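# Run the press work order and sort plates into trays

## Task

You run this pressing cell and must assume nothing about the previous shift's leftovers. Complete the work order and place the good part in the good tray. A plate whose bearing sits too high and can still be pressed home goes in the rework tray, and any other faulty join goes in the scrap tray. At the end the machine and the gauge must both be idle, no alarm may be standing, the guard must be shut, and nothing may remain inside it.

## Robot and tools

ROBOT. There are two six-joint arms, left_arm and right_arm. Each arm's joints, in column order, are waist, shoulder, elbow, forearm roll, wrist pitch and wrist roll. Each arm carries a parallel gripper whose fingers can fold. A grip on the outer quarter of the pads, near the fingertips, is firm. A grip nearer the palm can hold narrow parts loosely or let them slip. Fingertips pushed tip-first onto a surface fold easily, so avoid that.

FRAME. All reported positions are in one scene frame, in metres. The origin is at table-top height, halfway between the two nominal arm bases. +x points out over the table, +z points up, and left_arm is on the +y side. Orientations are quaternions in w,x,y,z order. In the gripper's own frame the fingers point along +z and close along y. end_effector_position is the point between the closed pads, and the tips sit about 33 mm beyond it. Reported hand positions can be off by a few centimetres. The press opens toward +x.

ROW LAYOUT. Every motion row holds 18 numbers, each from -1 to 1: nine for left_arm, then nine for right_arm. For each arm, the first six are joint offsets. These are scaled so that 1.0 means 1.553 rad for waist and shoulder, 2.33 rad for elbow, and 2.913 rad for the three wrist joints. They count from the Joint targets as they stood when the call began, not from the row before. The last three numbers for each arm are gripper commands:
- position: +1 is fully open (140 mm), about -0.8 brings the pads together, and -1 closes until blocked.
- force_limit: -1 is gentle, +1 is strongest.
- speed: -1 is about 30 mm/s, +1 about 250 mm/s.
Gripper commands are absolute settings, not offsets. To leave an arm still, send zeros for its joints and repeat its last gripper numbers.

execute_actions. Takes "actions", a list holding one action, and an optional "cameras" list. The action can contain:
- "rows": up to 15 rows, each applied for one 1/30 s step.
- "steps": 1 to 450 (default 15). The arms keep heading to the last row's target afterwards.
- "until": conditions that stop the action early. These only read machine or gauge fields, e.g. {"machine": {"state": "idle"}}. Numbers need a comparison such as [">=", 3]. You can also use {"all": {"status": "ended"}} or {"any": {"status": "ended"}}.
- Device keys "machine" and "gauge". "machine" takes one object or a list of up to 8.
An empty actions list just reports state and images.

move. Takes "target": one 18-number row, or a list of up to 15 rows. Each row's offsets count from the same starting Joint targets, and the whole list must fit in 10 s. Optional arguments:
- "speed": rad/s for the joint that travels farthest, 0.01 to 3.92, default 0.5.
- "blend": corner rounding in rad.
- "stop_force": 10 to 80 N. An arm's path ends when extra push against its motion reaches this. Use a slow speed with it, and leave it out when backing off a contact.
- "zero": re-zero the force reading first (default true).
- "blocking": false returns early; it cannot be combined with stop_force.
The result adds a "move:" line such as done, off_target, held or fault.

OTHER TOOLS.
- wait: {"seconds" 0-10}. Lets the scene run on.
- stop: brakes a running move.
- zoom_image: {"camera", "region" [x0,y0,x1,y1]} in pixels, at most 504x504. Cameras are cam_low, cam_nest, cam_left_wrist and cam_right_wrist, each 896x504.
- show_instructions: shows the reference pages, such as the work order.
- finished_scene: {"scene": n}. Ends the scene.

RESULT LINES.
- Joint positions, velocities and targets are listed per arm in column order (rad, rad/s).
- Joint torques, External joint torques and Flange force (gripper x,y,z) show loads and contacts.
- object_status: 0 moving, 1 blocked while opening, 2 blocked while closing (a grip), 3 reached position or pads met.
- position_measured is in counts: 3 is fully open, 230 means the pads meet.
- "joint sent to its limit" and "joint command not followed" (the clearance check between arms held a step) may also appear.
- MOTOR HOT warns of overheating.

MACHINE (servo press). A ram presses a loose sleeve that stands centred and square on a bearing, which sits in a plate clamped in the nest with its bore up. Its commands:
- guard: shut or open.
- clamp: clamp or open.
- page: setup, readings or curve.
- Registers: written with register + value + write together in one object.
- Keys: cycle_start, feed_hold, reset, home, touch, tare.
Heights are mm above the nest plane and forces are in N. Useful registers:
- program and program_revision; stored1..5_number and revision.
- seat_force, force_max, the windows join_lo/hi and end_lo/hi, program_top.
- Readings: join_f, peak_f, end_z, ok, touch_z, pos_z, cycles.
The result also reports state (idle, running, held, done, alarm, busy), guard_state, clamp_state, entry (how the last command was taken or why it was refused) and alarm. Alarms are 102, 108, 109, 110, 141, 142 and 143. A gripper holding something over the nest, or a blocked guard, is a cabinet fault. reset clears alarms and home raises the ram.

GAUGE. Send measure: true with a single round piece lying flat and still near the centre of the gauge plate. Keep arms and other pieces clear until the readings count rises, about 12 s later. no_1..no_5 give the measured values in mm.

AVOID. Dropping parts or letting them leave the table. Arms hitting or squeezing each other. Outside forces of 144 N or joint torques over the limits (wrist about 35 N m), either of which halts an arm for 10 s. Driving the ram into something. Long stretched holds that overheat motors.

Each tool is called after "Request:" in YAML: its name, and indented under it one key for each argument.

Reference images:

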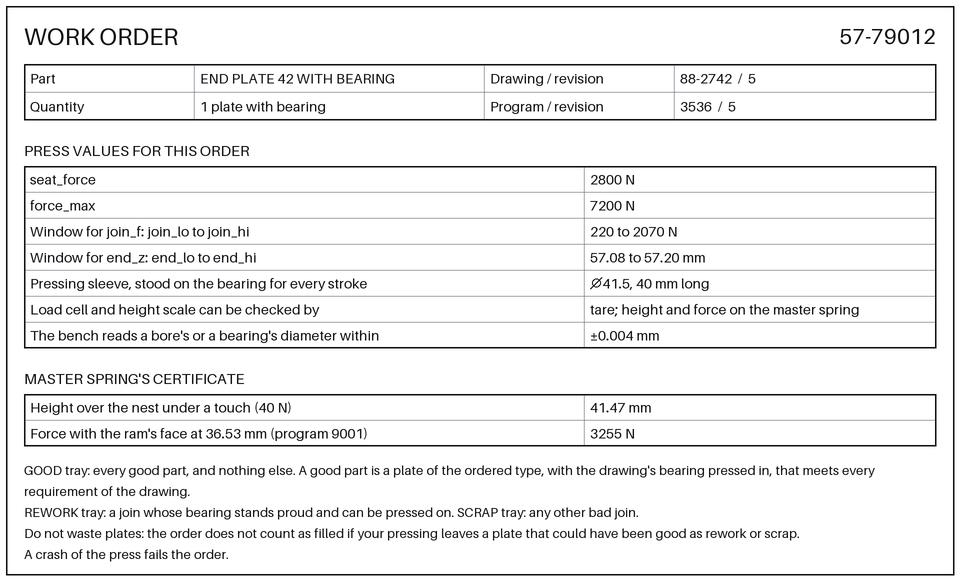

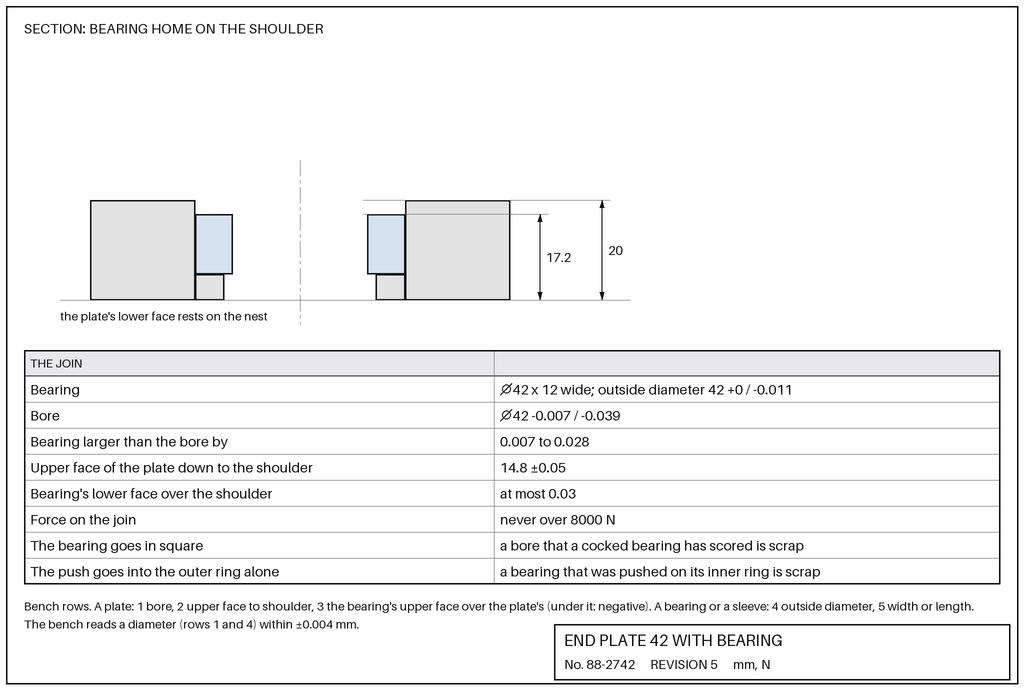

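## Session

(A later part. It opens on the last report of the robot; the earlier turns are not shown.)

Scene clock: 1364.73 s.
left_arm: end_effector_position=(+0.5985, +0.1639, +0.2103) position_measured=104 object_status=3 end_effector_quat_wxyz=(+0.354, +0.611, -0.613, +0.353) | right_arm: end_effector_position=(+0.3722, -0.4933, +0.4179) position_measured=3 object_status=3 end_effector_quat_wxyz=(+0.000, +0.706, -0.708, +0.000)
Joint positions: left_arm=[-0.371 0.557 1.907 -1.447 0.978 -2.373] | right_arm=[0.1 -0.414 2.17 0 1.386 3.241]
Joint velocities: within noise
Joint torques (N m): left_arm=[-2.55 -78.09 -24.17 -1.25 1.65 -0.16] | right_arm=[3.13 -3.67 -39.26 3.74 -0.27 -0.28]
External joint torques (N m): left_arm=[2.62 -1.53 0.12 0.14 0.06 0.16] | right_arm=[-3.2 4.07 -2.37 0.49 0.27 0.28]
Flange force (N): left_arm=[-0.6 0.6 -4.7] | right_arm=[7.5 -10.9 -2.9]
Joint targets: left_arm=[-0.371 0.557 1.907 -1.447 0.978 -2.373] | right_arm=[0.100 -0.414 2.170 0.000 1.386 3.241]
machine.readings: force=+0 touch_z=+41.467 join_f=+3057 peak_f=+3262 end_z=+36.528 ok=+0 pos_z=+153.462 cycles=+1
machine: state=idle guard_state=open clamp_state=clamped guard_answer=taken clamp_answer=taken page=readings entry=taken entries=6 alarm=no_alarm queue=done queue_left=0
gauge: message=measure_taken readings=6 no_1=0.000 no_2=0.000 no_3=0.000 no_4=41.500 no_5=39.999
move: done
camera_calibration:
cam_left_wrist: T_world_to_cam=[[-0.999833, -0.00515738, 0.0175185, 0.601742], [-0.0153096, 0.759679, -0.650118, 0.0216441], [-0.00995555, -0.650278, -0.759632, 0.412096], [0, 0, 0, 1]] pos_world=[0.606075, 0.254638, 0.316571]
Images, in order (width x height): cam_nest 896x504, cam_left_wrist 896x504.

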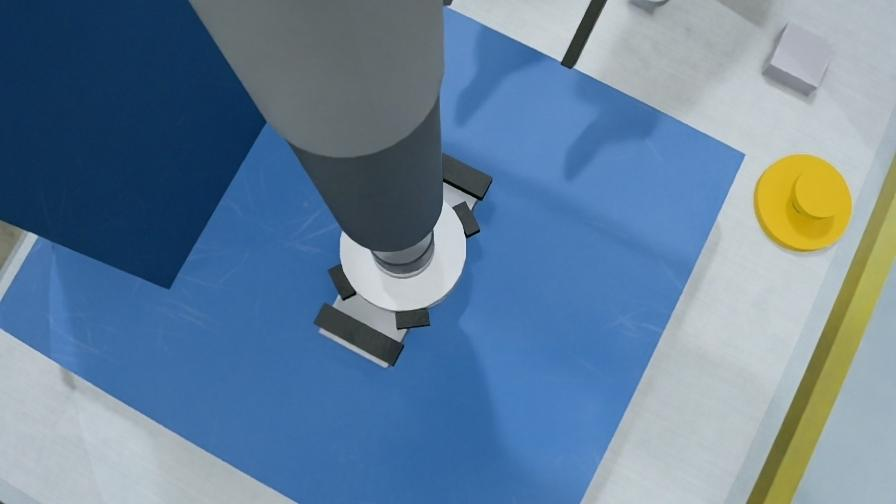

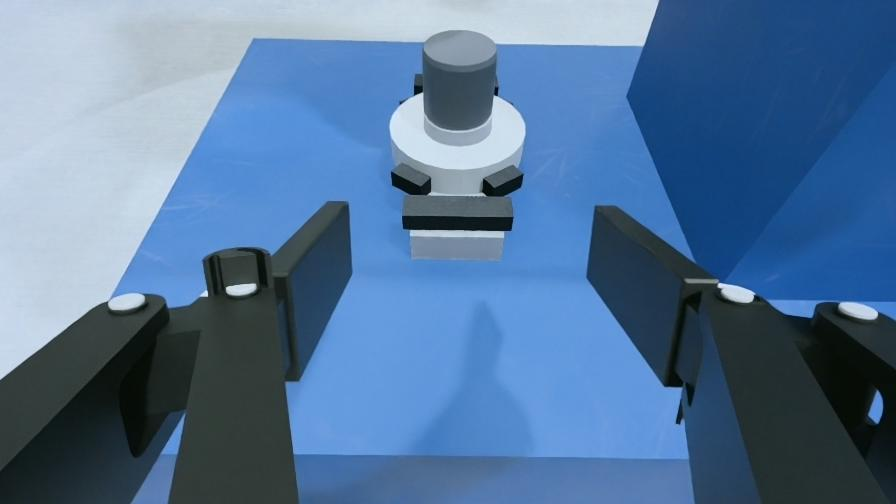

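Request:
move:
  target: [0.2532,-0.1633,0.22,-0.5821,-0.1201,0.2753,0.2,0,-1,0,0,0,0,0,0,1,1,1]
  speed: 0.5
  cameras: []

Request:
execute_actions:
  actions:
    - {"machine":[{"guard":"shut"},{"cycle_start":true}],"steps":450,"until":{"machine":{"queue":["!=","running"]}}}
  cameras: ["cam_nest"]

Scene clock: 1372.07 s.
left_arm: end_effector_position=(+0.6409, +0.7184, +0.2002) position_measured=104 object_status=3 end_effector_quat_wxyz=(-0.018, +0.865, +0.032, +0.500) | right_arm: end_effector_position=(+0.3722, -0.4933, +0.4179) position_measured=3 object_status=3 end_effector_quat_wxyz=(+0.000, +0.706, -0.708, +0.000)
Joint positions: left_arm=[0.022 0.303 2.42 -3.142 0.628 -1.571] | right_arm=[0.1 -0.414 2.17 0 1.386 3.241]
Joint velocities: within noise
Joint torques (N m): left_arm=[-2.23 -49.4 -19.46 -1.95 2.39 -0.06] | right_arm=[3.53 -3.52 -39.36 3.76 -0.28 -0.28]
External joint torques (N m): left_arm=[2.29 -1.72 -0.3 0.17 0.06 0.06] | right_arm=[-3.64 3.79 -2.33 0.48 0.29 0.28]
Flange force (N): left_arm=[2.7 -6.0 -2.9] | right_arm=[9.1 -10.4 -3.0]
Joint targets: left_arm=[0.022 0.303 2.420 -3.142 0.628 -1.571] | right_arm=[0.100 -0.414 2.170 0.000 1.386 3.241]
machine.readings: force=+0 touch_z=+41.467 join_f=+3057 peak_f=+3262 end_z=+36.528 ok=+0 pos_z=+153.462 cycles=+1
machine: state=idle guard_state=open clamp_state=clamped guard_answer=taken clamp_answer=taken page=readings entry=taken entries=6 alarm=no_alarm queue=done queue_left=0
gauge: message=measure_taken readings=6 no_1=0.000 no_2=0.000 no_3=0.000 no_4=41.500 no_5=39.999
move: done
No camera images: "cameras" was empty.

Scene clock: 1380.50 s.
left_arm: end_effector_position=(+0.6409, +0.7184, +0.2002) position_measured=104 object_status=3 end_effector_quat_wxyz=(-0.018, +0.865, +0.032, +0.500) | right_arm: end_effector_position=(+0.3722, -0.4933, +0.4179) position_measured=3 object_status=3 end_effector_quat_wxyz=(+0.000, +0.706, -0.708, +0.000)
Joint positions: left_arm=[0.022 0.303 2.42 -3.142 0.628 -1.571] | right_arm=[0.1 -0.414 2.17 0 1.386 3.241]
Joint velocities: within noise
Joint torques (N m): left_arm=[-2.93 -49.34 -19.62 -1.99 2.44 -0.09] | right_arm=[3.12 -3.69 -39.34 3.73 -0.31 -0.28]
External joint torques (N m): left_arm=[3.08 -1.84 -0.16 0.21 0 0.09] | right_arm=[-3.05 3.99 -2.54 0.53 0.31 0.28]
Flange force (N): left_arm=[2.8 -7.9 -3.4] | right_arm=[7.0 -10.8 -3.3]
Joint targets: left_arm=[0.022 0.303 2.420 -3.142 0.628 -1.571] | right_arm=[0.100 -0.414 2.170 0.000 1.386 3.241]
Tool commands: left_gripper/position=+0.2 left_gripper/force_limit=+0.0 left_gripper/speed=-1.0 right_gripper/position=+1.0 right_gripper/force_limit=+1.0 right_gripper/speed=+1.0
machine.readings: force=+0 touch_z=+41.467 join_f=+1428 peak_f=+3161 end_z=+57.154 ok=+1 pos_z=+153.462 cycles=+2
machine: state=done guard_state=shut clamp_state=clamped guard_answer=taken clamp_answer=taken page=readings entry=taken entries=7 alarm=no_alarm queue=done queue_left=0
gauge: message=measure_taken readings=6 no_1=0.000 no_2=0.000 no_3=0.000 no_4=41.500 no_5=39.999
Images, in order (width x height): cam_nest 896x504.

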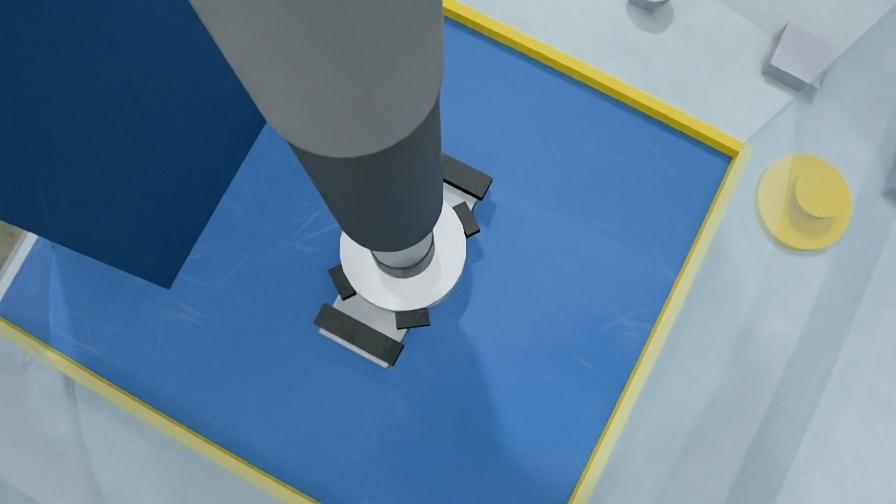

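Request:
execute_actions:
  actions:
    - {"machine":{"guard":"open","page":"curve"},"steps":120,"until":{"machine":{"guard_state":"open"}}}
  cameras: []

Request:
move:
  target:
    - [-0.2532,0.1633,-0.22,0.5821,0.1201,-0.2753,0.2,0,-1,0,0,0,0,0,0,1,1,1]
    - [-0.3728,0.2277,-0.2648,0.5348,0.0790,-0.2805,0.2,0,-1,0,0,0,0,0,0,1,1,1]
  speed: [0.5,0.1]
  cameras: ["cam_left_wrist"]

Scene clock: 1386.77 s.
left_arm: end_effector_position=(+0.6409, +0.7184, +0.2002) position_measured=104 object_status=3 end_effector_quat_wxyz=(-0.018, +0.865, +0.032, +0.500) | right_arm: end_effector_position=(+0.3722, -0.4933, +0.4179) position_measured=3 object_status=3 end_effector_quat_wxyz=(+0.000, +0.706, -0.708, +0.000)
Joint positions: left_arm=[0.022 0.303 2.42 -3.142 0.628 -1.571] | right_arm=[0.1 -0.414 2.17 0 1.386 3.241]
Joint velocities: within noise
Joint torques (N m): left_arm=[-2.41 -49.21 -19.51 -1.92 2.39 -0.04] | right_arm=[3.23 -3.61 -39.25 3.74 -0.27 -0.26]
External joint torques (N m): left_arm=[2.48 -1.75 -0.18 0.15 0.04 0.04] | right_arm=[-3.08 3.89 -2.25 0.49 0.28 0.26]
Flange force (N): left_arm=[2.6 -6.3 -3.2] | right_arm=[7.3 -10.3 -2.8]
Joint targets: left_arm=[0.022 0.303 2.420 -3.142 0.628 -1.571] | right_arm=[0.100 -0.414 2.170 0.000 1.386 3.241]
Tool commands: left_gripper/position=+0.2 left_gripper/force_limit=+0.0 left_gripper/speed=-1.0 right_gripper/position=+1.0 right_gripper/force_limit=+1.0 right_gripper/speed=+1.0
machine.curve: curve1_z=+71.200 curve1_f=-7 curve2_z=+69.200 curve2_f=+116 curve3_z=+67.200 curve3_f=+396 curve4_z=+65.200 curve4_f=+663 curve5_z=+63.200 curve5_f=+935 curve6_z=+61.200 curve6_f=+1193 curve7_z=+59.200 curve7_f=+1425 curve8_z=+57.200 curve8_f=+1437
machine: state=done guard_state=open clamp_state=clamped guard_answer=taken clamp_answer=taken page=curve entry=taken entries=7 alarm=no_alarm queue=running queue_left=0
gauge: message=measure_taken readings=6 no_1=0.000 no_2=0.000 no_3=0.000 no_4=41.500 no_5=39.999
No camera images: "cameras" was empty.

Scene clock: 1392.40 s.
left_arm: end_effector_position=(+0.6011, +0.0208, +0.1760) position_measured=104 object_status=3 end_effector_quat_wxyz=(+0.353, +0.613, -0.612, +0.353) | right_arm: end_effector_position=(+0.3722, -0.4933, +0.4179) position_measured=3 object_status=3 end_effector_quat_wxyz=(+0.000, +0.706, -0.708, +0.000)
Joint positions: left_arm=[-0.557 0.657 1.803 -1.584 0.858 -2.388] | right_arm=[0.1 -0.414 2.17 0 1.386 3.241]
Joint velocities: within noise
Joint torques (N m): left_arm=[-1.87 -87.33 -24.21 -1.44 1.55 -0.04] | right_arm=[3.43 -3.58 -39.36 3.76 -0.26 -0.29]
External joint torques (N m): left_arm=[2.06 -1.48 -0.34 0.07 0.11 0.04] | right_arm=[-3.38 4.31 -2.35 0.49 0.26 0.29]
Flange force (N): left_arm=[0.2 -0.7 -3.6] | right_arm=[8.0 -11.4 -2.8]
Joint targets: left_arm=[-0.557 0.657 1.803 -1.584 0.858 -2.388] | right_arm=[0.100 -0.414 2.170 0.000 1.386 3.241]
machine.curve: curve1_z=+71.200 curve1_f=-7 curve2_z=+69.200 curve2_f=+116 curve3_z=+67.200 curve3_f=+396 curve4_z=+65.200 curve4_f=+663 curve5_z=+63.200 curve5_f=+935 curve6_z=+61.200 curve6_f=+1193 curve7_z=+59.200 curve7_f=+1425 curve8_z=+57.200 curve8_f=+1437
machine: state=done guard_state=open clamp_state=clamped guard_answer=taken clamp_answer=taken page=curve entry=taken entries=7 alarm=no_alarm queue=done queue_left=0
gauge: message=measure_taken readings=6 no_1=0.000 no_2=0.000 no_3=0.000 no_4=41.500 no_5=39.999
move: done
camera_calibration:
cam_left_wrist: T_world_to_cam=[[-0.999797, -0.00912157, 0.0179833, 0.604181], [-0.018612, 0.760596, -0.648958, 0.109888], [-0.00775851, -0.649161, -0.760611, 0.291774], [0, 0, 0, 1]] pos_world=[0.608367, 0.111339, 0.282374]
Images, in order (width x height): cam_left_wrist 896x504.

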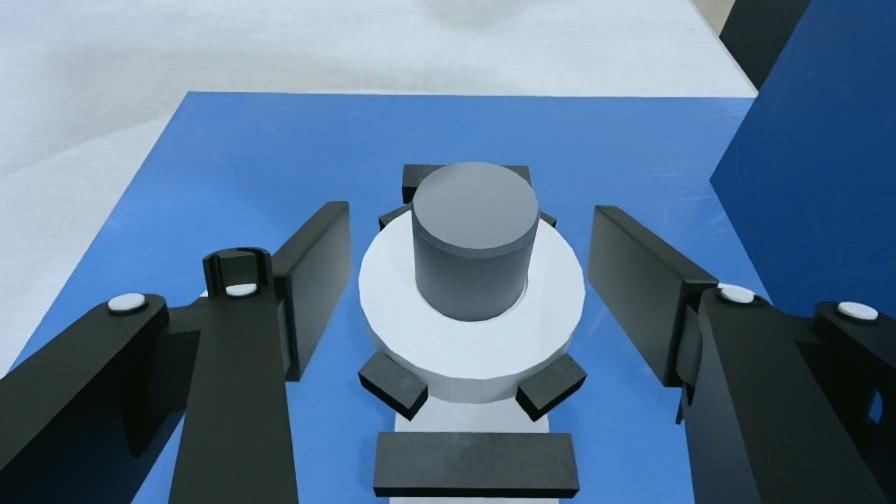

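Request:
move:
  target: [-0.0006,-0.0004,0.0006,0,0,0,0.2,0,-1,0,0,0,0,0,0,1,1,1]
  speed: 0.02
  cameras: []

Request:
execute_actions:
  actions:
    - {"rows":[[0,0,0,0,0,0,-1,0,-1,0,0,0,0,0,0,1,1,1]],"steps":90}
  cameras: []

Request:
move:
  target: [0,-0.0136,-0.0006,0.0070,0,-0.0106,-1,0,-1,0,0,0,0,0,0,1,1,1]
  speed: 0.04
  cameras: ["cam_left_wrist"]

Scene clock: 1396.53 s.
left_arm: end_effector_position=(+0.5998, +0.0206, +0.1758) position_measured=104 object_status=3 end_effector_quat_wxyz=(+0.354, +0.613, -0.612, +0.353) | right_arm: end_effector_position=(+0.3722, -0.4933, +0.4179) position_measured=3 object_status=3 end_effector_quat_wxyz=(+0.000, +0.706, -0.708, +0.000)
Joint positions: left_arm=[-0.558 0.656 1.804 -1.584 0.858 -2.388] | right_arm=[0.1 -0.414 2.17 0 1.386 3.241]
Joint velocities: within noise
Joint torques (N m): left_arm=[-2.71 -86.35 -24.51 -1.54 1.55 -0.08] | right_arm=[3.22 -3.77 -39.18 3.76 -0.26 -0.26]
External joint torques (N m): left_arm=[2.91 -1.62 0.13 0.19 0.1 0.08] | right_arm=[-3.29 4.55 -2.66 0.49 0.25 0.26]
Flange force (N): left_arm=[-0.4 -0.4 -5.0] | right_arm=[7.6 -12.1 -3.2]
Joint targets: left_arm=[-0.558 0.656 1.804 -1.584 0.858 -2.388] | right_arm=[0.100 -0.414 2.170 0.000 1.386 3.241]
machine.curve: curve1_z=+71.200 curve1_f=-7 curve2_z=+69.200 curve2_f=+116 curve3_z=+67.200 curve3_f=+396 curve4_z=+65.200 curve4_f=+663 curve5_z=+63.200 curve5_f=+935 curve6_z=+61.200 curve6_f=+1193 curve7_z=+59.200 curve7_f=+1425 curve8_z=+57.200 curve8_f=+1437
machine: state=done guard_state=open clamp_state=clamped guard_answer=taken clamp_answer=taken page=curve entry=taken entries=7 alarm=no_alarm queue=done queue_left=0
gauge: message=measure_taken readings=6 no_1=0.000 no_2=0.000 no_3=0.000 no_4=41.500 no_5=39.999
move: done
No camera images: "cameras" was empty.

Scene clock: 1399.73 s.
left_arm: end_effector_position=(+0.5998, +0.0205, +0.1759) position_measured=170 object_status=2 end_effector_quat_wxyz=(+0.354, +0.613, -0.612, +0.353) | right_arm: end_effector_position=(+0.3722, -0.4933, +0.4179) position_measured=3 object_status=3 end_effector_quat_wxyz=(+0.000, +0.706, -0.708, +0.000)
Joint positions: left_arm=[-0.558 0.656 1.804 -1.584 0.858 -2.388] | right_arm=[0.1 -0.414 2.17 0 1.386 3.241]
Joint velocities: within noise
Joint torques (N m): left_arm=[-9.5 -80.09 -24.08 -1.38 0.98 -0.01] | right_arm=[3.26 -3.54 -39.48 3.69 -0.29 -0.28]
External joint torques (N m): left_arm=[9.46 -8.22 -0.38 0 0.7 0.01] | right_arm=[-3.27 3.91 -2.25 0.56 0.3 0.28]
Flange force (N): left_arm=[1.5 0.4 -18.6] | right_arm=[7.9 -10.4 -2.8]
Joint targets: left_arm=[-0.558 0.656 1.804 -1.584 0.858 -2.388] | right_arm=[0.100 -0.414 2.170 0.000 1.386 3.241]
machine.curve: curve1_z=+71.200 curve1_f=-7 curve2_z=+69.200 curve2_f=+116 curve3_z=+67.200 curve3_f=+396 curve4_z=+65.200 curve4_f=+663 curve5_z=+63.200 curve5_f=+935 curve6_z=+61.200 curve6_f=+1193 curve7_z=+59.200 curve7_f=+1425 curve8_z=+57.200 curve8_f=+1437
machine: state=done guard_state=open clamp_state=clamped guard_answer=taken clamp_answer=taken page=curve entry=taken entries=7 alarm=no_alarm queue=done queue_left=0
gauge: message=measure_taken readings=6 no_1=0.000 no_2=0.000 no_3=0.000 no_4=41.500 no_5=39.999
No camera images: "cameras" was empty.

Scene clock: 1400.77 s.
left_arm: end_effector_position=(+0.5990, +0.0210, +0.1916) position_measured=170 object_status=2 end_effector_quat_wxyz=(+0.354, +0.613, -0.612, +0.352) | right_arm: end_effector_position=(+0.3722, -0.4933, +0.4179) position_measured=3 object_status=3 end_effector_quat_wxyz=(+0.000, +0.706, -0.708, +0.000)
Joint positions: left_arm=[-0.558 0.635 1.803 -1.564 0.858 -2.419] | right_arm=[0.1 -0.414 2.17 0 1.386 3.241]
Joint velocities: within noise
Joint torques (N m): left_arm=[-2.33 -89.78 -27.36 -2.24 2.57 -0.09] | right_arm=[3.08 -3.19 -39.34 3.73 -0.29 -0.28]
External joint torques (N m): left_arm=[2.67 1.85 1.94 0.88 -0.95 0.09] | right_arm=[-3.07 3.81 -2.49 0.51 0.28 0.28]
Flange force (N): left_arm=[-3.5 -0.5 -2.5] | right_arm=[7.2 -10.4 -3.2]
Joint targets: left_arm=[-0.558 0.635 1.803 -1.564 0.858 -2.419] | right_arm=[0.100 -0.414 2.170 0.000 1.386 3.241]
machine.curve: curve1_z=+71.200 curve1_f=-7 curve2_z=+69.200 curve2_f=+116 curve3_z=+67.200 curve3_f=+396 curve4_z=+65.200 curve4_f=+663 curve5_z=+63.200 curve5_f=+935 curve6_z=+61.200 curve6_f=+1193 curve7_z=+59.200 curve7_f=+1425 curve8_z=+57.200 curve8_f=+1437
machine: state=done guard_state=open clamp_state=clamped guard_answer=taken clamp_answer=taken page=curve entry=taken entries=7 alarm=no_alarm queue=done queue_left=0
gauge: message=measure_taken readings=6 no_1=0.000 no_2=0.000 no_3=0.000 no_4=41.500 no_5=39.999
move: done
camera_calibration:
cam_left_wrist: T_world_to_cam=[[-0.999782, -0.00803219, 0.0192679, 0.601582], [-0.0186089, 0.761173, -0.648282, 0.119697], [-0.00945904, -0.648499, -0.761156, 0.304893], [0, 0, 0, 1]] pos_world=[0.606563, 0.111445, 0.298077]
Images, in order (width x height): cam_left_wrist 896x504.

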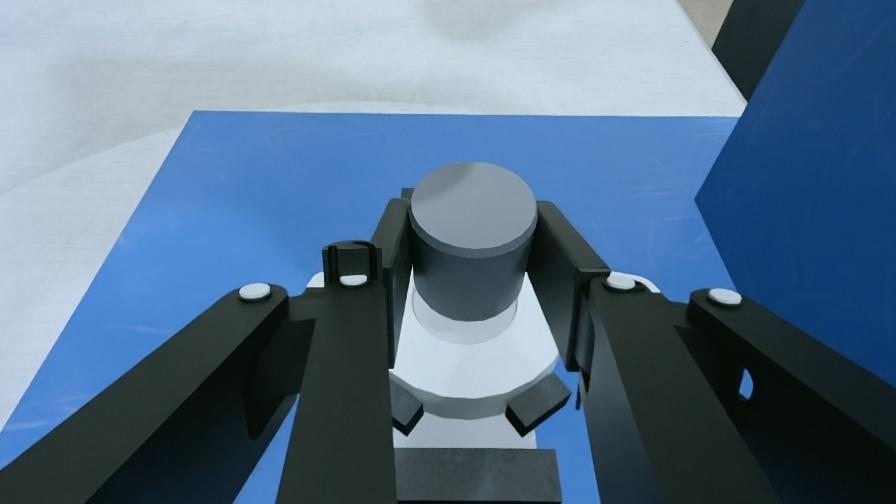

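Request:
move:
  target:
    - [0,-0.0084,-0.0004,0.0043,0,-0.0065,-1,0,-1,0,0,0,0,0,0,1,1,1]
    - [0.1203,-0.0504,0.0445,0.0405,0.0411,0.0159,-1,0,-1,0,0,0,0,0,0,1,1,1]
    - [0.1030,-0.2975,0.3614,-0.5416,-0.0463,0.2911,-1,0,-1,0,0,0,0,0,0,1,1,1]
    - [0.1030,-0.0155,0.3664,-0.5416,0.1036,0.2911,-1,0,-1,0,0,0,0,0,0,1,1,1]
  speed: [0.1,0.2,0.6,0.3]
  cameras: ["cam_left_wrist"]

Scene clock: 1410.33 s.
left_arm: end_effector_position=(+0.4939, +0.4709, +0.0688) position_measured=170 object_status=2 end_effector_quat_wxyz=(+0.085, +0.856, -0.150, +0.487) | right_arm: end_effector_position=(+0.3722, -0.4933, +0.4179) position_measured=3 object_status=3 end_effector_quat_wxyz=(+0.000, +0.706, -0.708, +0.000)
Joint positions: left_arm=[-0.398 0.611 2.656 -3.142 1.16 -1.571] | right_arm=[0.1 -0.414 2.17 0 1.386 3.241]
Joint velocities: within noise
Joint torques (N m): left_arm=[-2.27 -57.73 1.68 0.61 3.66 -0.19] | right_arm=[3.39 -3.28 -39.34 3.81 -0.27 -0.33]
External joint torques (N m): left_arm=[2.38 0.57 1.21 -0.08 -1.23 0.18] | right_arm=[-3.49 3.82 -2.46 0.44 0.27 0.33]
Flange force (N): left_arm=[2.1 -8.2 -0.9] | right_arm=[8.4 -10.6 -3.2]
Joint targets: left_arm=[-0.398 0.611 2.656 -3.142 1.160 -1.571] | right_arm=[0.100 -0.414 2.170 0.000 1.386 3.241]
machine.curve: curve1_z=+71.200 curve1_f=-7 curve2_z=+69.200 curve2_f=+116 curve3_z=+67.200 curve3_f=+396 curve4_z=+65.200 curve4_f=+663 curve5_z=+63.200 curve5_f=+935 curve6_z=+61.200 curve6_f=+1193 curve7_z=+59.200 curve7_f=+1425 curve8_z=+57.200 curve8_f=+1437
machine: state=done guard_state=open clamp_state=clamped guard_answer=taken clamp_answer=taken page=curve entry=taken entries=7 alarm=no_alarm queue=done queue_left=0
gauge: message=measure_taken readings=6 no_1=0.000 no_2=0.000 no_3=0.000 no_4=41.500 no_5=39.999
move: done
camera_calibration:
cam_left_wrist: T_world_to_cam=[[-0.332386, -0.942993, 0.0168628, 0.613327], [-0.728214, 0.245236, -0.639972, 0.288464], [0.599353, -0.224997, -0.768214, 0.00263537], [0, 0, 0, 1]] pos_world=[0.412345, 0.508214, 0.176291]
Images, in order (width x height): cam_left_wrist 896x504.

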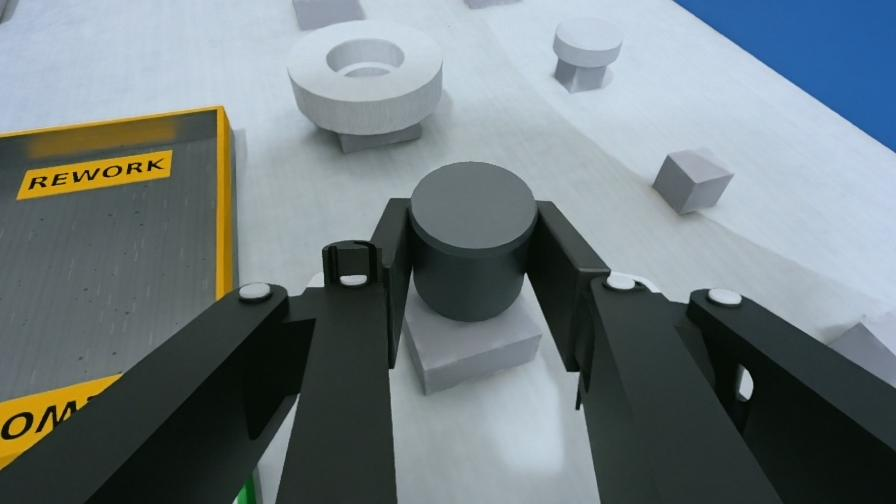

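Request:
move:
  target: [0,0.0300,-0.0022,0,0.0140,0,-1,0,-1,0,0,0,0,0,0,1,1,1]
  speed: 0.025
  stop_force: 14
  cameras: ["cam_left_wrist"]

Scene clock: 1413.90 s.
left_arm: end_effector_position=(+0.4941, +0.4708, +0.0578) position_measured=170 object_status=2 end_effector_quat_wxyz=(+0.085, +0.856, -0.150, +0.487) | right_arm: end_effector_position=(+0.3722, -0.4933, +0.4179) position_measured=3 object_status=3 end_effector_quat_wxyz=(+0.000, +0.706, -0.708, +0.000)
Joint positions: left_arm=[-0.398 0.648 2.652 -3.142 1.193 -1.571] | right_arm=[0.1 -0.414 2.17 0 1.386 3.241]
Joint velocities: within noise
Joint torques (N m): left_arm=[-2.62 -52.79 4 0.68 0.14 -0.21] | right_arm=[3.33 -3.73 -39.37 3.74 -0.28 -0.33]
External joint torques (N m): left_arm=[2.81 -6.31 0.32 0 2.29 0.21] | right_arm=[-3.47 4.39 -2.37 0.51 0.28 0.33]
Flange force (N): left_arm=[11.3 -9.7 -9.5] | right_arm=[8.1 -11.5 -2.8]
Joint targets: left_arm=[-0.398 0.648 2.652 -3.142 1.192 -1.571] | right_arm=[0.100 -0.414 2.170 0.000 1.386 3.241]
machine.curve: curve1_z=+71.200 curve1_f=-7 curve2_z=+69.200 curve2_f=+116 curve3_z=+67.200 curve3_f=+396 curve4_z=+65.200 curve4_f=+663 curve5_z=+63.200 curve5_f=+935 curve6_z=+61.200 curve6_f=+1193 curve7_z=+59.200 curve7_f=+1425 curve8_z=+57.200 curve8_f=+1437
machine: state=done guard_state=open clamp_state=clamped guard_answer=taken clamp_answer=taken page=curve entry=taken entries=7 alarm=no_alarm queue=done queue_left=0
gauge: message=measure_taken readings=6 no_1=0.000 no_2=0.000 no_3=0.000 no_4=41.500 no_5=39.999
move: contact (left_arm)
camera_calibration:
cam_left_wrist: T_world_to_cam=[[-0.332373, -0.942996, 0.0169177, 0.613505], [-0.728533, 0.245308, -0.639581, 0.281697], [0.598972, -0.224904, -0.768538, -0.00585137], [0, 0, 0, 1]] pos_world=[0.412642, 0.508115, 0.165292]
Images, in order (width x height): cam_left_wrist 896x504.

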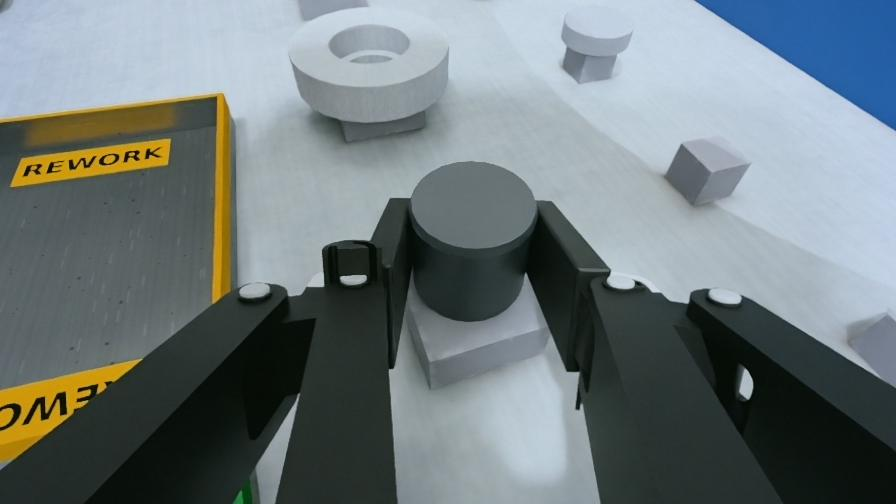

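Relieve 1 mm, open, retreat up.

Request:
move:
  target: [0,-0.0018,0.0001,0,-0.0009,0,-1,0,-1,0,0,0,0,0,0,1,1,1]
  speed: 0.02
  cameras: []

Request:
execute_actions:
  actions:
    - {"rows":[[0,0,0,0,0,0,0.2,0,-1,0,0,0,0,0,0,1,1,1]],"steps":60}
  cameras: ["cam_left_wrist"]

Scene clock: 1416.07 s.
left_arm: end_effector_position=(+0.4941, +0.4708, +0.0586) position_measured=170 object_status=2 end_effector_quat_wxyz=(+0.085, +0.856, -0.150, +0.487) | right_arm: end_effector_position=(+0.3722, -0.4933, +0.4179) position_measured=3 object_status=3 end_effector_quat_wxyz=(+0.000, +0.706, -0.708, +0.000)
Joint positions: left_arm=[-0.398 0.645 2.653 -3.142 1.19 -1.571] | right_arm=[0.1 -0.414 2.17 0 1.386 3.241]
Joint velocities: within noise
Joint torques (N m): left_arm=[-1.97 -53.31 6.75 0.53 0.34 -0.19] | right_arm=[2.83 -3.44 -39.37 3.72 -0.34 -0.28]
External joint torques (N m): left_arm=[2.12 -5.4 -2.54 0.14 2.08 0.19] | right_arm=[-2.76 3.85 -2.49 0.54 0.33 0.28]
Flange force (N): left_arm=[10.9 -8.3 -3.5] | right_arm=[6.2 -10.4 -3.3]
Joint targets: left_arm=[-0.398 0.645 2.653 -3.142 1.190 -1.571] | right_arm=[0.100 -0.414 2.170 0.000 1.386 3.241]
machine.curve: curve1_z=+71.200 curve1_f=-7 curve2_z=+69.200 curve2_f=+116 curve3_z=+67.200 curve3_f=+396 curve4_z=+65.200 curve4_f=+663 curve5_z=+63.200 curve5_f=+935 curve6_z=+61.200 curve6_f=+1193 curve7_z=+59.200 curve7_f=+1425 curve8_z=+57.200 curve8_f=+1437
machine: state=done guard_state=open clamp_state=clamped guard_answer=taken clamp_answer=taken page=curve entry=taken entries=7 alarm=no_alarm queue=done queue_left=0
gauge: message=measure_taken readings=6 no_1=0.000 no_2=0.000 no_3=0.000 no_4=41.500 no_5=39.999
move: done
No camera images: "cameras" was empty.

Scene clock: 1418.27 s.
left_arm: end_effector_position=(+0.4941, +0.4708, +0.0586) position_measured=104 object_status=3 end_effector_quat_wxyz=(+0.085, +0.856, -0.150, +0.487) | right_arm: end_effector_position=(+0.3722, -0.4933, +0.4179) position_measured=3 object_status=3 end_effector_quat_wxyz=(+0.000, +0.706, -0.708, +0.000)
Joint positions: left_arm=[-0.398 0.645 2.653 -3.141 1.19 -1.571] | right_arm=[0.1 -0.414 2.17 0 1.386 3.241]
Joint velocities: within noise
Joint torques (N m): left_arm=[-2.46 -57.28 4.06 0.68 2.32 -0.16] | right_arm=[3.38 -3.82 -39.25 3.73 -0.31 -0.25]
External joint torques (N m): left_arm=[2.58 -1.64 0.23 0 0.09 0.16] | right_arm=[-3.48 3.72 -2.63 0.52 0.31 0.25]
Flange force (N): left_arm=[4.8 -9.2 -2.5] | right_arm=[8.7 -10.5 -3.6]
Joint targets: left_arm=[-0.398 0.645 2.653 -3.142 1.190 -1.571] | right_arm=[0.100 -0.414 2.170 0.000 1.386 3.241]
machine.curve: curve1_z=+71.200 curve1_f=-7 curve2_z=+69.200 curve2_f=+116 curve3_z=+67.200 curve3_f=+396 curve4_z=+65.200 curve4_f=+663 curve5_z=+63.200 curve5_f=+935 curve6_z=+61.200 curve6_f=+1193 curve7_z=+59.200 curve7_f=+1425 curve8_z=+57.200 curve8_f=+1437
machine: state=done guard_state=open clamp_state=clamped guard_answer=taken clamp_answer=taken page=curve entry=taken entries=7 alarm=no_alarm queue=done queue_left=0
gauge: message=measure_taken readings=6 no_1=0.000 no_2=0.000 no_3=0.000 no_4=41.500 no_5=39.999
camera_calibration:
cam_left_wrist: T_world_to_cam=[[-0.332439, -0.942974, 0.0168571, 0.613551], [-0.728541, 0.24541, -0.639533, 0.282224], [0.598926, -0.224887, -0.768579, -0.00527917], [0, 0, 0, 1]] pos_world=[0.412742, 0.508115, 0.166092]
Images, in order (width x height): cam_left_wrist 896x504.

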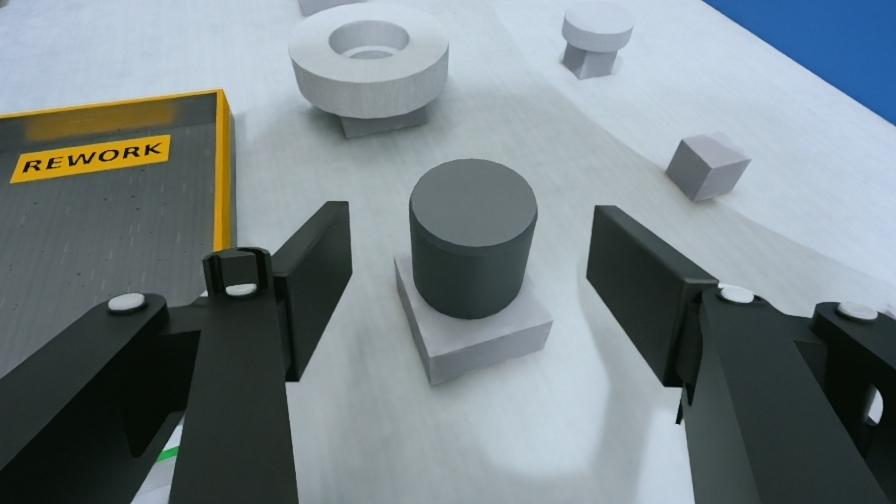

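Request:
move:
  target:
    - [0,-0.3039,-0.0034,0,-0.1603,0,0.2,0,-1,0,0,0,0,0,0,1,1,1]
    - [0.0173,-0.0568,-0.3203,0.5821,-0.0728,-0.2752,0.2,0,-1,0,0,0,0,0,0,1,1,1]
  speed: [0.3,0.6]
  cameras: []

Request:
execute_actions:
  actions:
    - {"rows":[[0,0,0,0,0,0,0.6,0,-1,0,0,0,0,0,0,1,1,1]],"steps":45}
  cameras: ["cam_left_wrist"]

Scene clock: 1430.00 s.
left_arm: end_effector_position=(+0.5989, +0.1640, +0.2105) position_measured=104 object_status=3 end_effector_quat_wxyz=(+0.354, +0.611, -0.614, +0.353) | right_arm: end_effector_position=(+0.3722, -0.4933, +0.4179) position_measured=3 object_status=3 end_effector_quat_wxyz=(+0.000, +0.706, -0.708, +0.000)
Joint positions: left_arm=[-0.371 0.557 1.906 -1.446 0.978 -2.372] | right_arm=[0.1 -0.414 2.17 0 1.386 3.241]
Joint velocities: within noise
Joint torques (N m): left_arm=[-2 -77.63 -24.26 -1.23 1.72 -0.04] | right_arm=[3.03 -3.56 -39.26 3.75 -0.3 -0.29]
External joint torques (N m): left_arm=[2 -1.48 0.3 0.13 -0.03 0.04] | right_arm=[-2.95 3.4 -2.82 0.53 0.29 0.29]
Flange force (N): left_arm=[-0.1 1.1 -4.0] | right_arm=[6.8 -10.0 -3.9]
Joint targets: left_arm=[-0.371 0.557 1.906 -1.446 0.978 -2.372] | right_arm=[0.100 -0.414 2.170 0.000 1.386 3.241]
machine.curve: curve1_z=+71.200 curve1_f=-7 curve2_z=+69.200 curve2_f=+116 curve3_z=+67.200 curve3_f=+396 curve4_z=+65.200 curve4_f=+663 curve5_z=+63.200 curve5_f=+935 curve6_z=+61.200 curve6_f=+1193 curve7_z=+59.200 curve7_f=+1425 curve8_z=+57.200 curve8_f=+1437
machine: state=done guard_state=open clamp_state=clamped guard_answer=taken clamp_answer=taken page=curve entry=taken entries=7 alarm=no_alarm queue=done queue_left=0
gauge: message=measure_taken readings=6 no_1=0.000 no_2=0.000 no_3=0.000 no_4=41.500 no_5=39.999
move: done
No camera images: "cameras" was empty.

Scene clock: 1431.70 s.
left_arm: end_effector_position=(+0.5990, +0.1640, +0.2104) position_measured=53 object_status=3 end_effector_quat_wxyz=(+0.354, +0.611, -0.614, +0.353) | right_arm: end_effector_position=(+0.3722, -0.4933, +0.4179) position_measured=3 object_status=3 end_effector_quat_wxyz=(+0.000, +0.706, -0.708, +0.000)
Joint positions: left_arm=[-0.371 0.557 1.906 -1.446 0.978 -2.372] | right_arm=[0.1 -0.414 2.17 0 1.386 3.241]
Joint velocities: within noise
Joint torques (N m): left_arm=[-2.3 -78.15 -24.01 -1.27 1.66 -0.15] | right_arm=[3.11 -3.64 -39.35 3.69 -0.27 -0.29]
External joint torques (N m): left_arm=[2.74 -1.32 0.02 0.19 0.01 0.15] | right_arm=[-3.15 4.02 -2.47 0.57 0.27 0.29]
Flange force (N): left_arm=[-0.8 0.1 -4.7] | right_arm=[7.3 -10.9 -3.1]
Joint targets: left_arm=[-0.371 0.557 1.906 -1.446 0.978 -2.372] | right_arm=[0.100 -0.414 2.170 0.000 1.386 3.241]
machine.curve: curve1_z=+71.200 curve1_f=-7 curve2_z=+69.200 curve2_f=+116 curve3_z=+67.200 curve3_f=+396 curve4_z=+65.200 curve4_f=+663 curve5_z=+63.200 curve5_f=+935 curve6_z=+61.200 curve6_f=+1193 curve7_z=+59.200 curve7_f=+1425 curve8_z=+57.200 curve8_f=+1437
machine: state=done guard_state=open clamp_state=clamped guard_answer=taken clamp_answer=taken page=curve entry=taken entries=7 alarm=no_alarm queue=done queue_left=0
gauge: message=measure_taken readings=6 no_1=0.000 no_2=0.000 no_3=0.000 no_4=41.500 no_5=39.999
camera_calibration:
cam_left_wrist: T_world_to_cam=[[-0.999856, -0.0049234, 0.0162587, 0.602498], [-0.0143102, 0.75986, -0.649929, 0.0210661], [-0.00915446, -0.650068, -0.759821, 0.411773], [0, 0, 0, 1]] pos_world=[0.606482, 0.254639, 0.316769]
Images, in order (width x height): cam_left_wrist 896x504.

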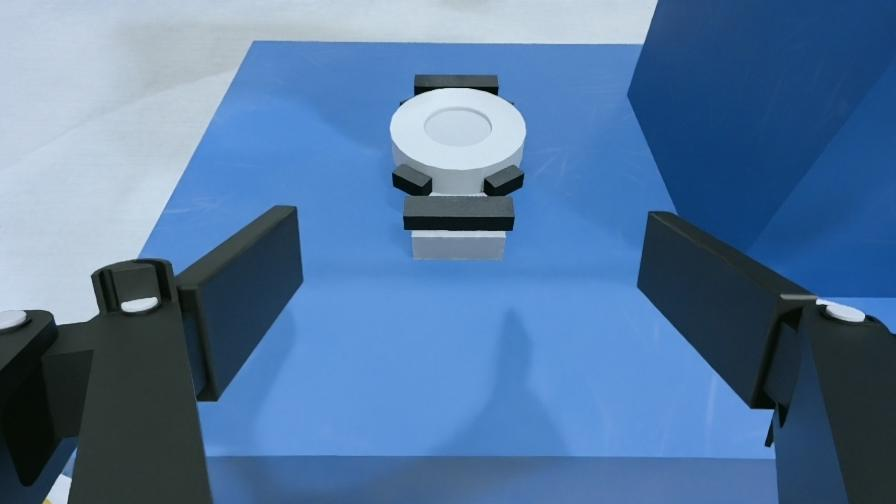

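Request:
move:
  target:
    - [-0.1242,0.0368,-0.0479,-0.0337,-0.0415,-0.0272,0.6,0,-1,0,0,0,0,0,0,1,1,1]
    - [-0.1248,0.0896,-0.0449,-0.0604,-0.0408,0.0126,0.6,0,-1,0,0,0,0,0,0,1,1,1]
  speed: [0.15,0.06]
  cameras: ["cam_left_wrist"]

Scene clock: 1436.80 s.
left_arm: end_effector_position=(+0.5990, +0.0142, +0.1482) position_measured=53 object_status=3 end_effector_quat_wxyz=(+0.355, +0.611, -0.613, +0.353) | right_arm: end_effector_position=(+0.3722, -0.4933, +0.4179) position_measured=3 object_status=3 end_effector_quat_wxyz=(+0.000, +0.706, -0.708, +0.000)
Joint positions: left_arm=[-0.565 0.696 1.802 -1.622 0.859 -2.336] | right_arm=[0.1 -0.414 2.17 0 1.386 3.241]
Joint velocities: within noise
Joint torques (N m): left_arm=[-2.64 -88.71 -23.11 -1.51 1.82 -0.1] | right_arm=[3.19 -3.65 -39.42 3.74 -0.3 -0.28]
External joint torques (N m): left_arm=[2.6 -1.87 -0.13 0.11 -0.06 0.1] | right_arm=[-3.34 4.3 -2.35 0.5 0.29 0.28]
Flange force (N): left_arm=[0.2 -0.3 -4.6] | right_arm=[7.9 -11.3 -2.9]
Joint targets: left_arm=[-0.565 0.696 1.802 -1.622 0.859 -2.336] | right_arm=[0.100 -0.414 2.170 0.000 1.386 3.241]
machine.curve: curve1_z=+71.200 curve1_f=-7 curve2_z=+69.200 curve2_f=+116 curve3_z=+67.200 curve3_f=+396 curve4_z=+65.200 curve4_f=+663 curve5_z=+63.200 curve5_f=+935 curve6_z=+61.200 curve6_f=+1193 curve7_z=+59.200 curve7_f=+1425 curve8_z=+57.200 curve8_f=+1437
machine: state=done guard_state=open clamp_state=clamped guard_answer=taken clamp_answer=taken page=curve entry=taken entries=7 alarm=no_alarm queue=done queue_left=0
gauge: message=measure_taken readings=6 no_1=0.000 no_2=0.000 no_3=0.000 no_4=41.500 no_5=39.999
move: done
camera_calibration:
cam_left_wrist: T_world_to_cam=[[-0.999835, -0.00437842, 0.0176501, 0.602644], [-0.0148086, 0.759363, -0.650499, 0.0948331], [-0.0105547, -0.650652, -0.759302, 0.267901], [0, 0, 0, 1]] pos_world=[0.606776, 0.104937, 0.25447]
Images, in order (width x height): cam_left_wrist 896x504.

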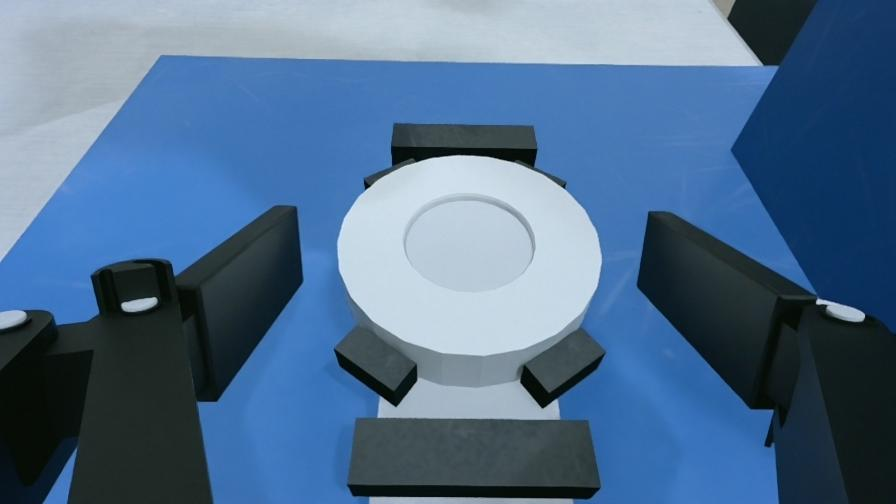

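Request:
execute_actions:
  actions:
    - {"machine":{"clamp":"open","page":"readings"},"steps":90,"until":{"machine":{"clamp_state":"open"}}}
  cameras: []

Request:
execute_actions:
  actions:
    - {"rows":[[0,0,0,0,0,0,-1,0,-1,0,0,0,0,0,0,1,1,1]],"steps":75}
  cameras: ["cam_left_wrist"]

Scene clock: 1440.33 s.
left_arm: end_effector_position=(+0.5990, +0.0142, +0.1483) position_measured=53 object_status=3 end_effector_quat_wxyz=(+0.355, +0.611, -0.613, +0.353) | right_arm: end_effector_position=(+0.3722, -0.4933, +0.4179) position_measured=3 object_status=3 end_effector_quat_wxyz=(+0.000, +0.706, -0.708, +0.000)
Joint positions: left_arm=[-0.565 0.696 1.802 -1.622 0.859 -2.336] | right_arm=[0.1 -0.414 2.17 0 1.386 3.241]
Joint velocities: within noise
Joint torques (N m): left_arm=[-2.42 -89.21 -23.16 -1.54 1.67 0] | right_arm=[3.01 -3.63 -39.59 3.75 -0.24 -0.28]
External joint torques (N m): left_arm=[2.77 -1.33 -0.02 0.16 0.07 0] | right_arm=[-2.89 3.65 -2.3 0.51 0.24 0.28]
Flange force (N): left_arm=[-0.3 -1.0 -4.4] | right_arm=[6.7 -9.9 -2.9]
Joint targets: left_arm=[-0.565 0.696 1.802 -1.622 0.859 -2.336] | right_arm=[0.100 -0.414 2.170 0.000 1.386 3.241]
Tool commands: left_gripper/position=+0.6 left_gripper/force_limit=+0.0 left_gripper/speed=-1.0 right_gripper/position=+1.0 right_gripper/force_limit=+1.0 right_gripper/speed=+1.0
machine.readings: force=+0 touch_z=+41.467 join_f=+1428 peak_f=+3161 end_z=+57.154 ok=+1 pos_z=+153.462 cycles=+2
machine: state=idle guard_state=open clamp_state=open guard_answer=taken clamp_answer=taken page=readings entry=taken entries=7 alarm=no_alarm queue=running queue_left=0
gauge: message=measure_taken readings=6 no_1=0.000 no_2=0.000 no_3=0.000 no_4=41.500 no_5=39.999
No camera images: "cameras" was empty.

Scene clock: 1443.03 s.
left_arm: end_effector_position=(+0.5990, +0.0142, +0.1483) position_measured=105 object_status=2 end_effector_quat_wxyz=(+0.355, +0.611, -0.613, +0.353) | right_arm: end_effector_position=(+0.3722, -0.4933, +0.4179) position_measured=3 object_status=3 end_effector_quat_wxyz=(+0.000, +0.706, -0.708, +0.000)
Joint positions: left_arm=[-0.565 0.696 1.802 -1.622 0.859 -2.336] | right_arm=[0.1 -0.414 2.17 0 1.386 3.241]
Joint velocities: within noise
Joint torques (N m): left_arm=[-6.01 -81.06 -20.16 -0.64 0.67 -0.29] | right_arm=[3.11 -3.51 -39.35 3.73 -0.34 -0.28]
External joint torques (N m): left_arm=[6.27 -9.66 -3.01 -0.76 1.09 0.29] | right_arm=[-3.01 4.2 -2.43 0.52 0.33 0.28]
Flange force (N): left_arm=[5.3 -0.3 -13.9] | right_arm=[6.8 -11.1 -3.1]
Joint targets: left_arm=[-0.565 0.696 1.802 -1.622 0.859 -2.336] | right_arm=[0.100 -0.414 2.170 0.000 1.386 3.241]
machine.readings: force=+0 touch_z=+41.467 join_f=+1428 peak_f=+3161 end_z=+57.154 ok=+1 pos_z=+153.462 cycles=+2
machine: state=idle guard_state=open clamp_state=open guard_answer=taken clamp_answer=taken page=readings entry=taken entries=7 alarm=no_alarm queue=done queue_left=0
gauge: message=measure_taken readings=6 no_1=0.000 no_2=0.000 no_3=0.000 no_4=41.500 no_5=39.999
camera_calibration:
cam_left_wrist: T_world_to_cam=[[-0.999836, -0.00444355, 0.0175742, 0.602671], [-0.0148087, 0.759362, -0.6505, 0.0948336], [-0.0104547, -0.650653, -0.759303, 0.267841], [0, 0, 0, 1]] pos_world=[0.606776, 0.104936, 0.25447]
Images, in order (width x height): cam_left_wrist 896x504.

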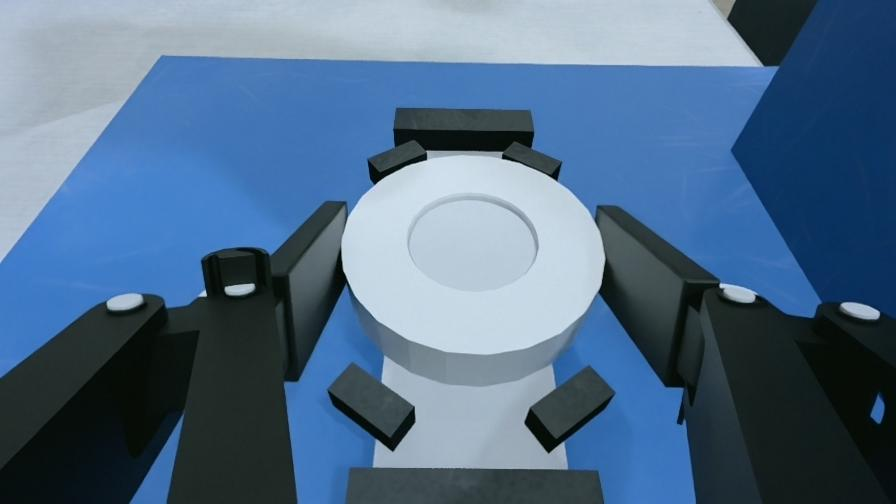

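Request:
move:
  target:
    - [0.0006,-0.0528,-0.0030,0.0268,-0.0007,-0.0398,-1,0,-1,0,0,0,0,0,0,1,1,1]
    - [0.1248,-0.0896,0.0449,0.0604,0.0408,-0.0126,-1,0,-1,0,0,0,0,0,0,1,1,1]
    - [0.3780,-0.2529,0.2650,-0.5217,-0.0792,0.2626,-1,0,-1,0,0,0,0,0,0,1,1,1]
  speed: [0.06,0.2,0.5]
  cameras: ["cam_nest"]

Request:
move:
  target: [0,0.2870,-0.2095,0,-0.0146,0,-1,0,-1,0,0,0,0,0,0,1,1,1]
  speed: 0.25
  cameras: ["cam_left_wrist"]

Scene clock: 1461.73 s.
left_arm: end_effector_position=(+0.6413, +0.7184, +0.2005) position_measured=105 object_status=2 end_effector_quat_wxyz=(-0.018, +0.865, +0.031, +0.500) | right_arm: end_effector_position=(+0.3722, -0.4933, +0.4179) position_measured=3 object_status=3 end_effector_quat_wxyz=(+0.000, +0.706, -0.708, +0.000)
Joint positions: left_arm=[0.022 0.303 2.419 -3.142 0.628 -1.571] | right_arm=[0.1 -0.414 2.17 0 1.386 3.241]
Joint velocities: within noise
Joint torques (N m): left_arm=[-2.41 -51.5 -21.54 -1.98 3.39 -0.2] | right_arm=[3.54 -3.4 -39.42 3.74 -0.27 -0.32]
External joint torques (N m): left_arm=[2.4 0.57 1.72 0.2 -0.96 0.2] | right_arm=[-3.47 3.78 -2.25 0.5 0.27 0.32]
Flange force (N): left_arm=[-0.4 -6.0 -1.8] | right_arm=[8.5 -10.3 -2.8]
Joint targets: left_arm=[0.022 0.303 2.419 -3.142 0.628 -1.571] | right_arm=[0.100 -0.414 2.170 0.000 1.386 3.241]
machine.readings: force=+0 touch_z=+41.467 join_f=+1428 peak_f=+3161 end_z=+57.154 ok=+1 pos_z=+153.462 cycles=+2
machine: state=idle guard_state=open clamp_state=open guard_answer=taken clamp_answer=taken page=readings entry=taken entries=7 alarm=no_alarm queue=done queue_left=0
gauge: message=measure_taken readings=6 no_1=0.000 no_2=0.000 no_3=0.000 no_4=41.500 no_5=39.999
move: done
Images, in order (width x height): cam_nest 896x504.

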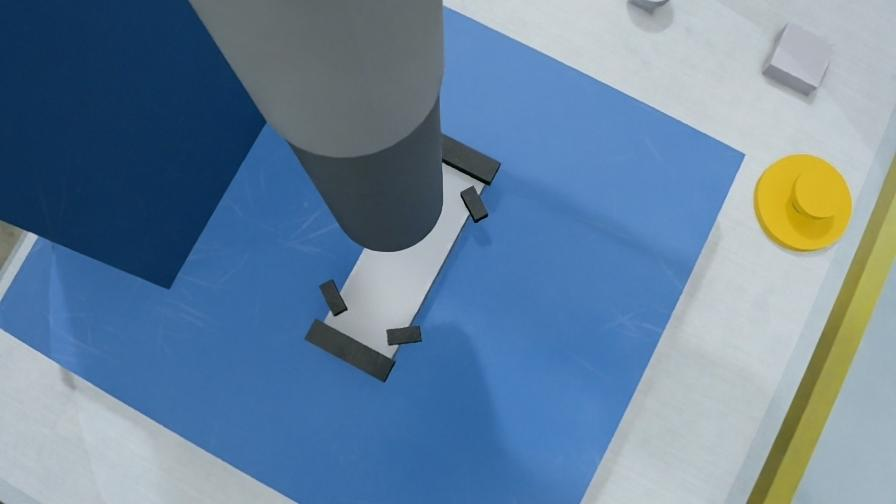

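Scene clock: 1464.03 s.
left_arm: end_effector_position=(+0.8990, +0.7372, +0.0729) position_measured=105 object_status=2 end_effector_quat_wxyz=(-0.018, +0.865, +0.032, +0.500) | right_arm: end_effector_position=(+0.3722, -0.4933, +0.4179) position_measured=3 object_status=3 end_effector_quat_wxyz=(+0.000, +0.706, -0.708, +0.000)
Joint positions: left_arm=[0.022 0.749 1.931 -3.142 0.586 -1.571] | right_arm=[0.1 -0.414 2.17 0 1.386 3.241]
Joint velocities: within noise
Joint torques (N m): left_arm=[-2.44 -94.1 -22.75 -2.1 3.38 -0.11] | right_arm=[2.95 -3.63 -39.55 3.72 -0.31 -0.28]
External joint torques (N m): left_arm=[2.91 0.82 1.29 0.14 -0.93 0.11] | right_arm=[-3.05 4.35 -1.98 0.5 0.32 0.28]
Flange force (N): left_arm=[-0.2 -4.5 -0.8] | right_arm=[7.0 -10.9 -2.3]
Joint targets: left_arm=[0.022 0.749 1.931 -3.142 0.586 -1.571] | right_arm=[0.100 -0.414 2.170 0.000 1.386 3.241]
machine.readings: force=+0 touch_z=+41.467 join_f=+1428 peak_f=+3161 end_z=+57.154 ok=+1 pos_z=+153.462 cycles=+2
machine: state=idle guard_state=open clamp_state=open guard_answer=taken clamp_answer=taken page=readings entry=taken entries=7 alarm=no_alarm queue=done queue_left=0
gauge: message=measure_taken readings=6 no_1=0.000 no_2=0.000 no_3=0.000 no_4=41.500 no_5=39.999
move: done
camera_calibration:
cam_left_wrist: T_world_to_cam=[[0.0809853, -0.996571, 0.016986, 0.666955], [-0.756463, -0.0725521, -0.649999, 0.781281], [0.649003, 0.0397911, -0.759745, -0.417552], [0, 0, 0, 1]] pos_world=[0.807989, 0.737966, 0.17927]
Images, in order (width x height): cam_left_wrist 896x504.

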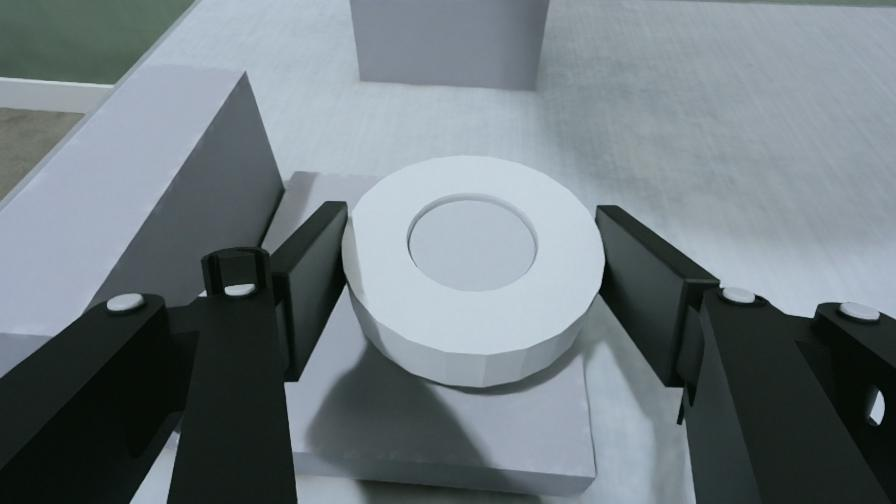

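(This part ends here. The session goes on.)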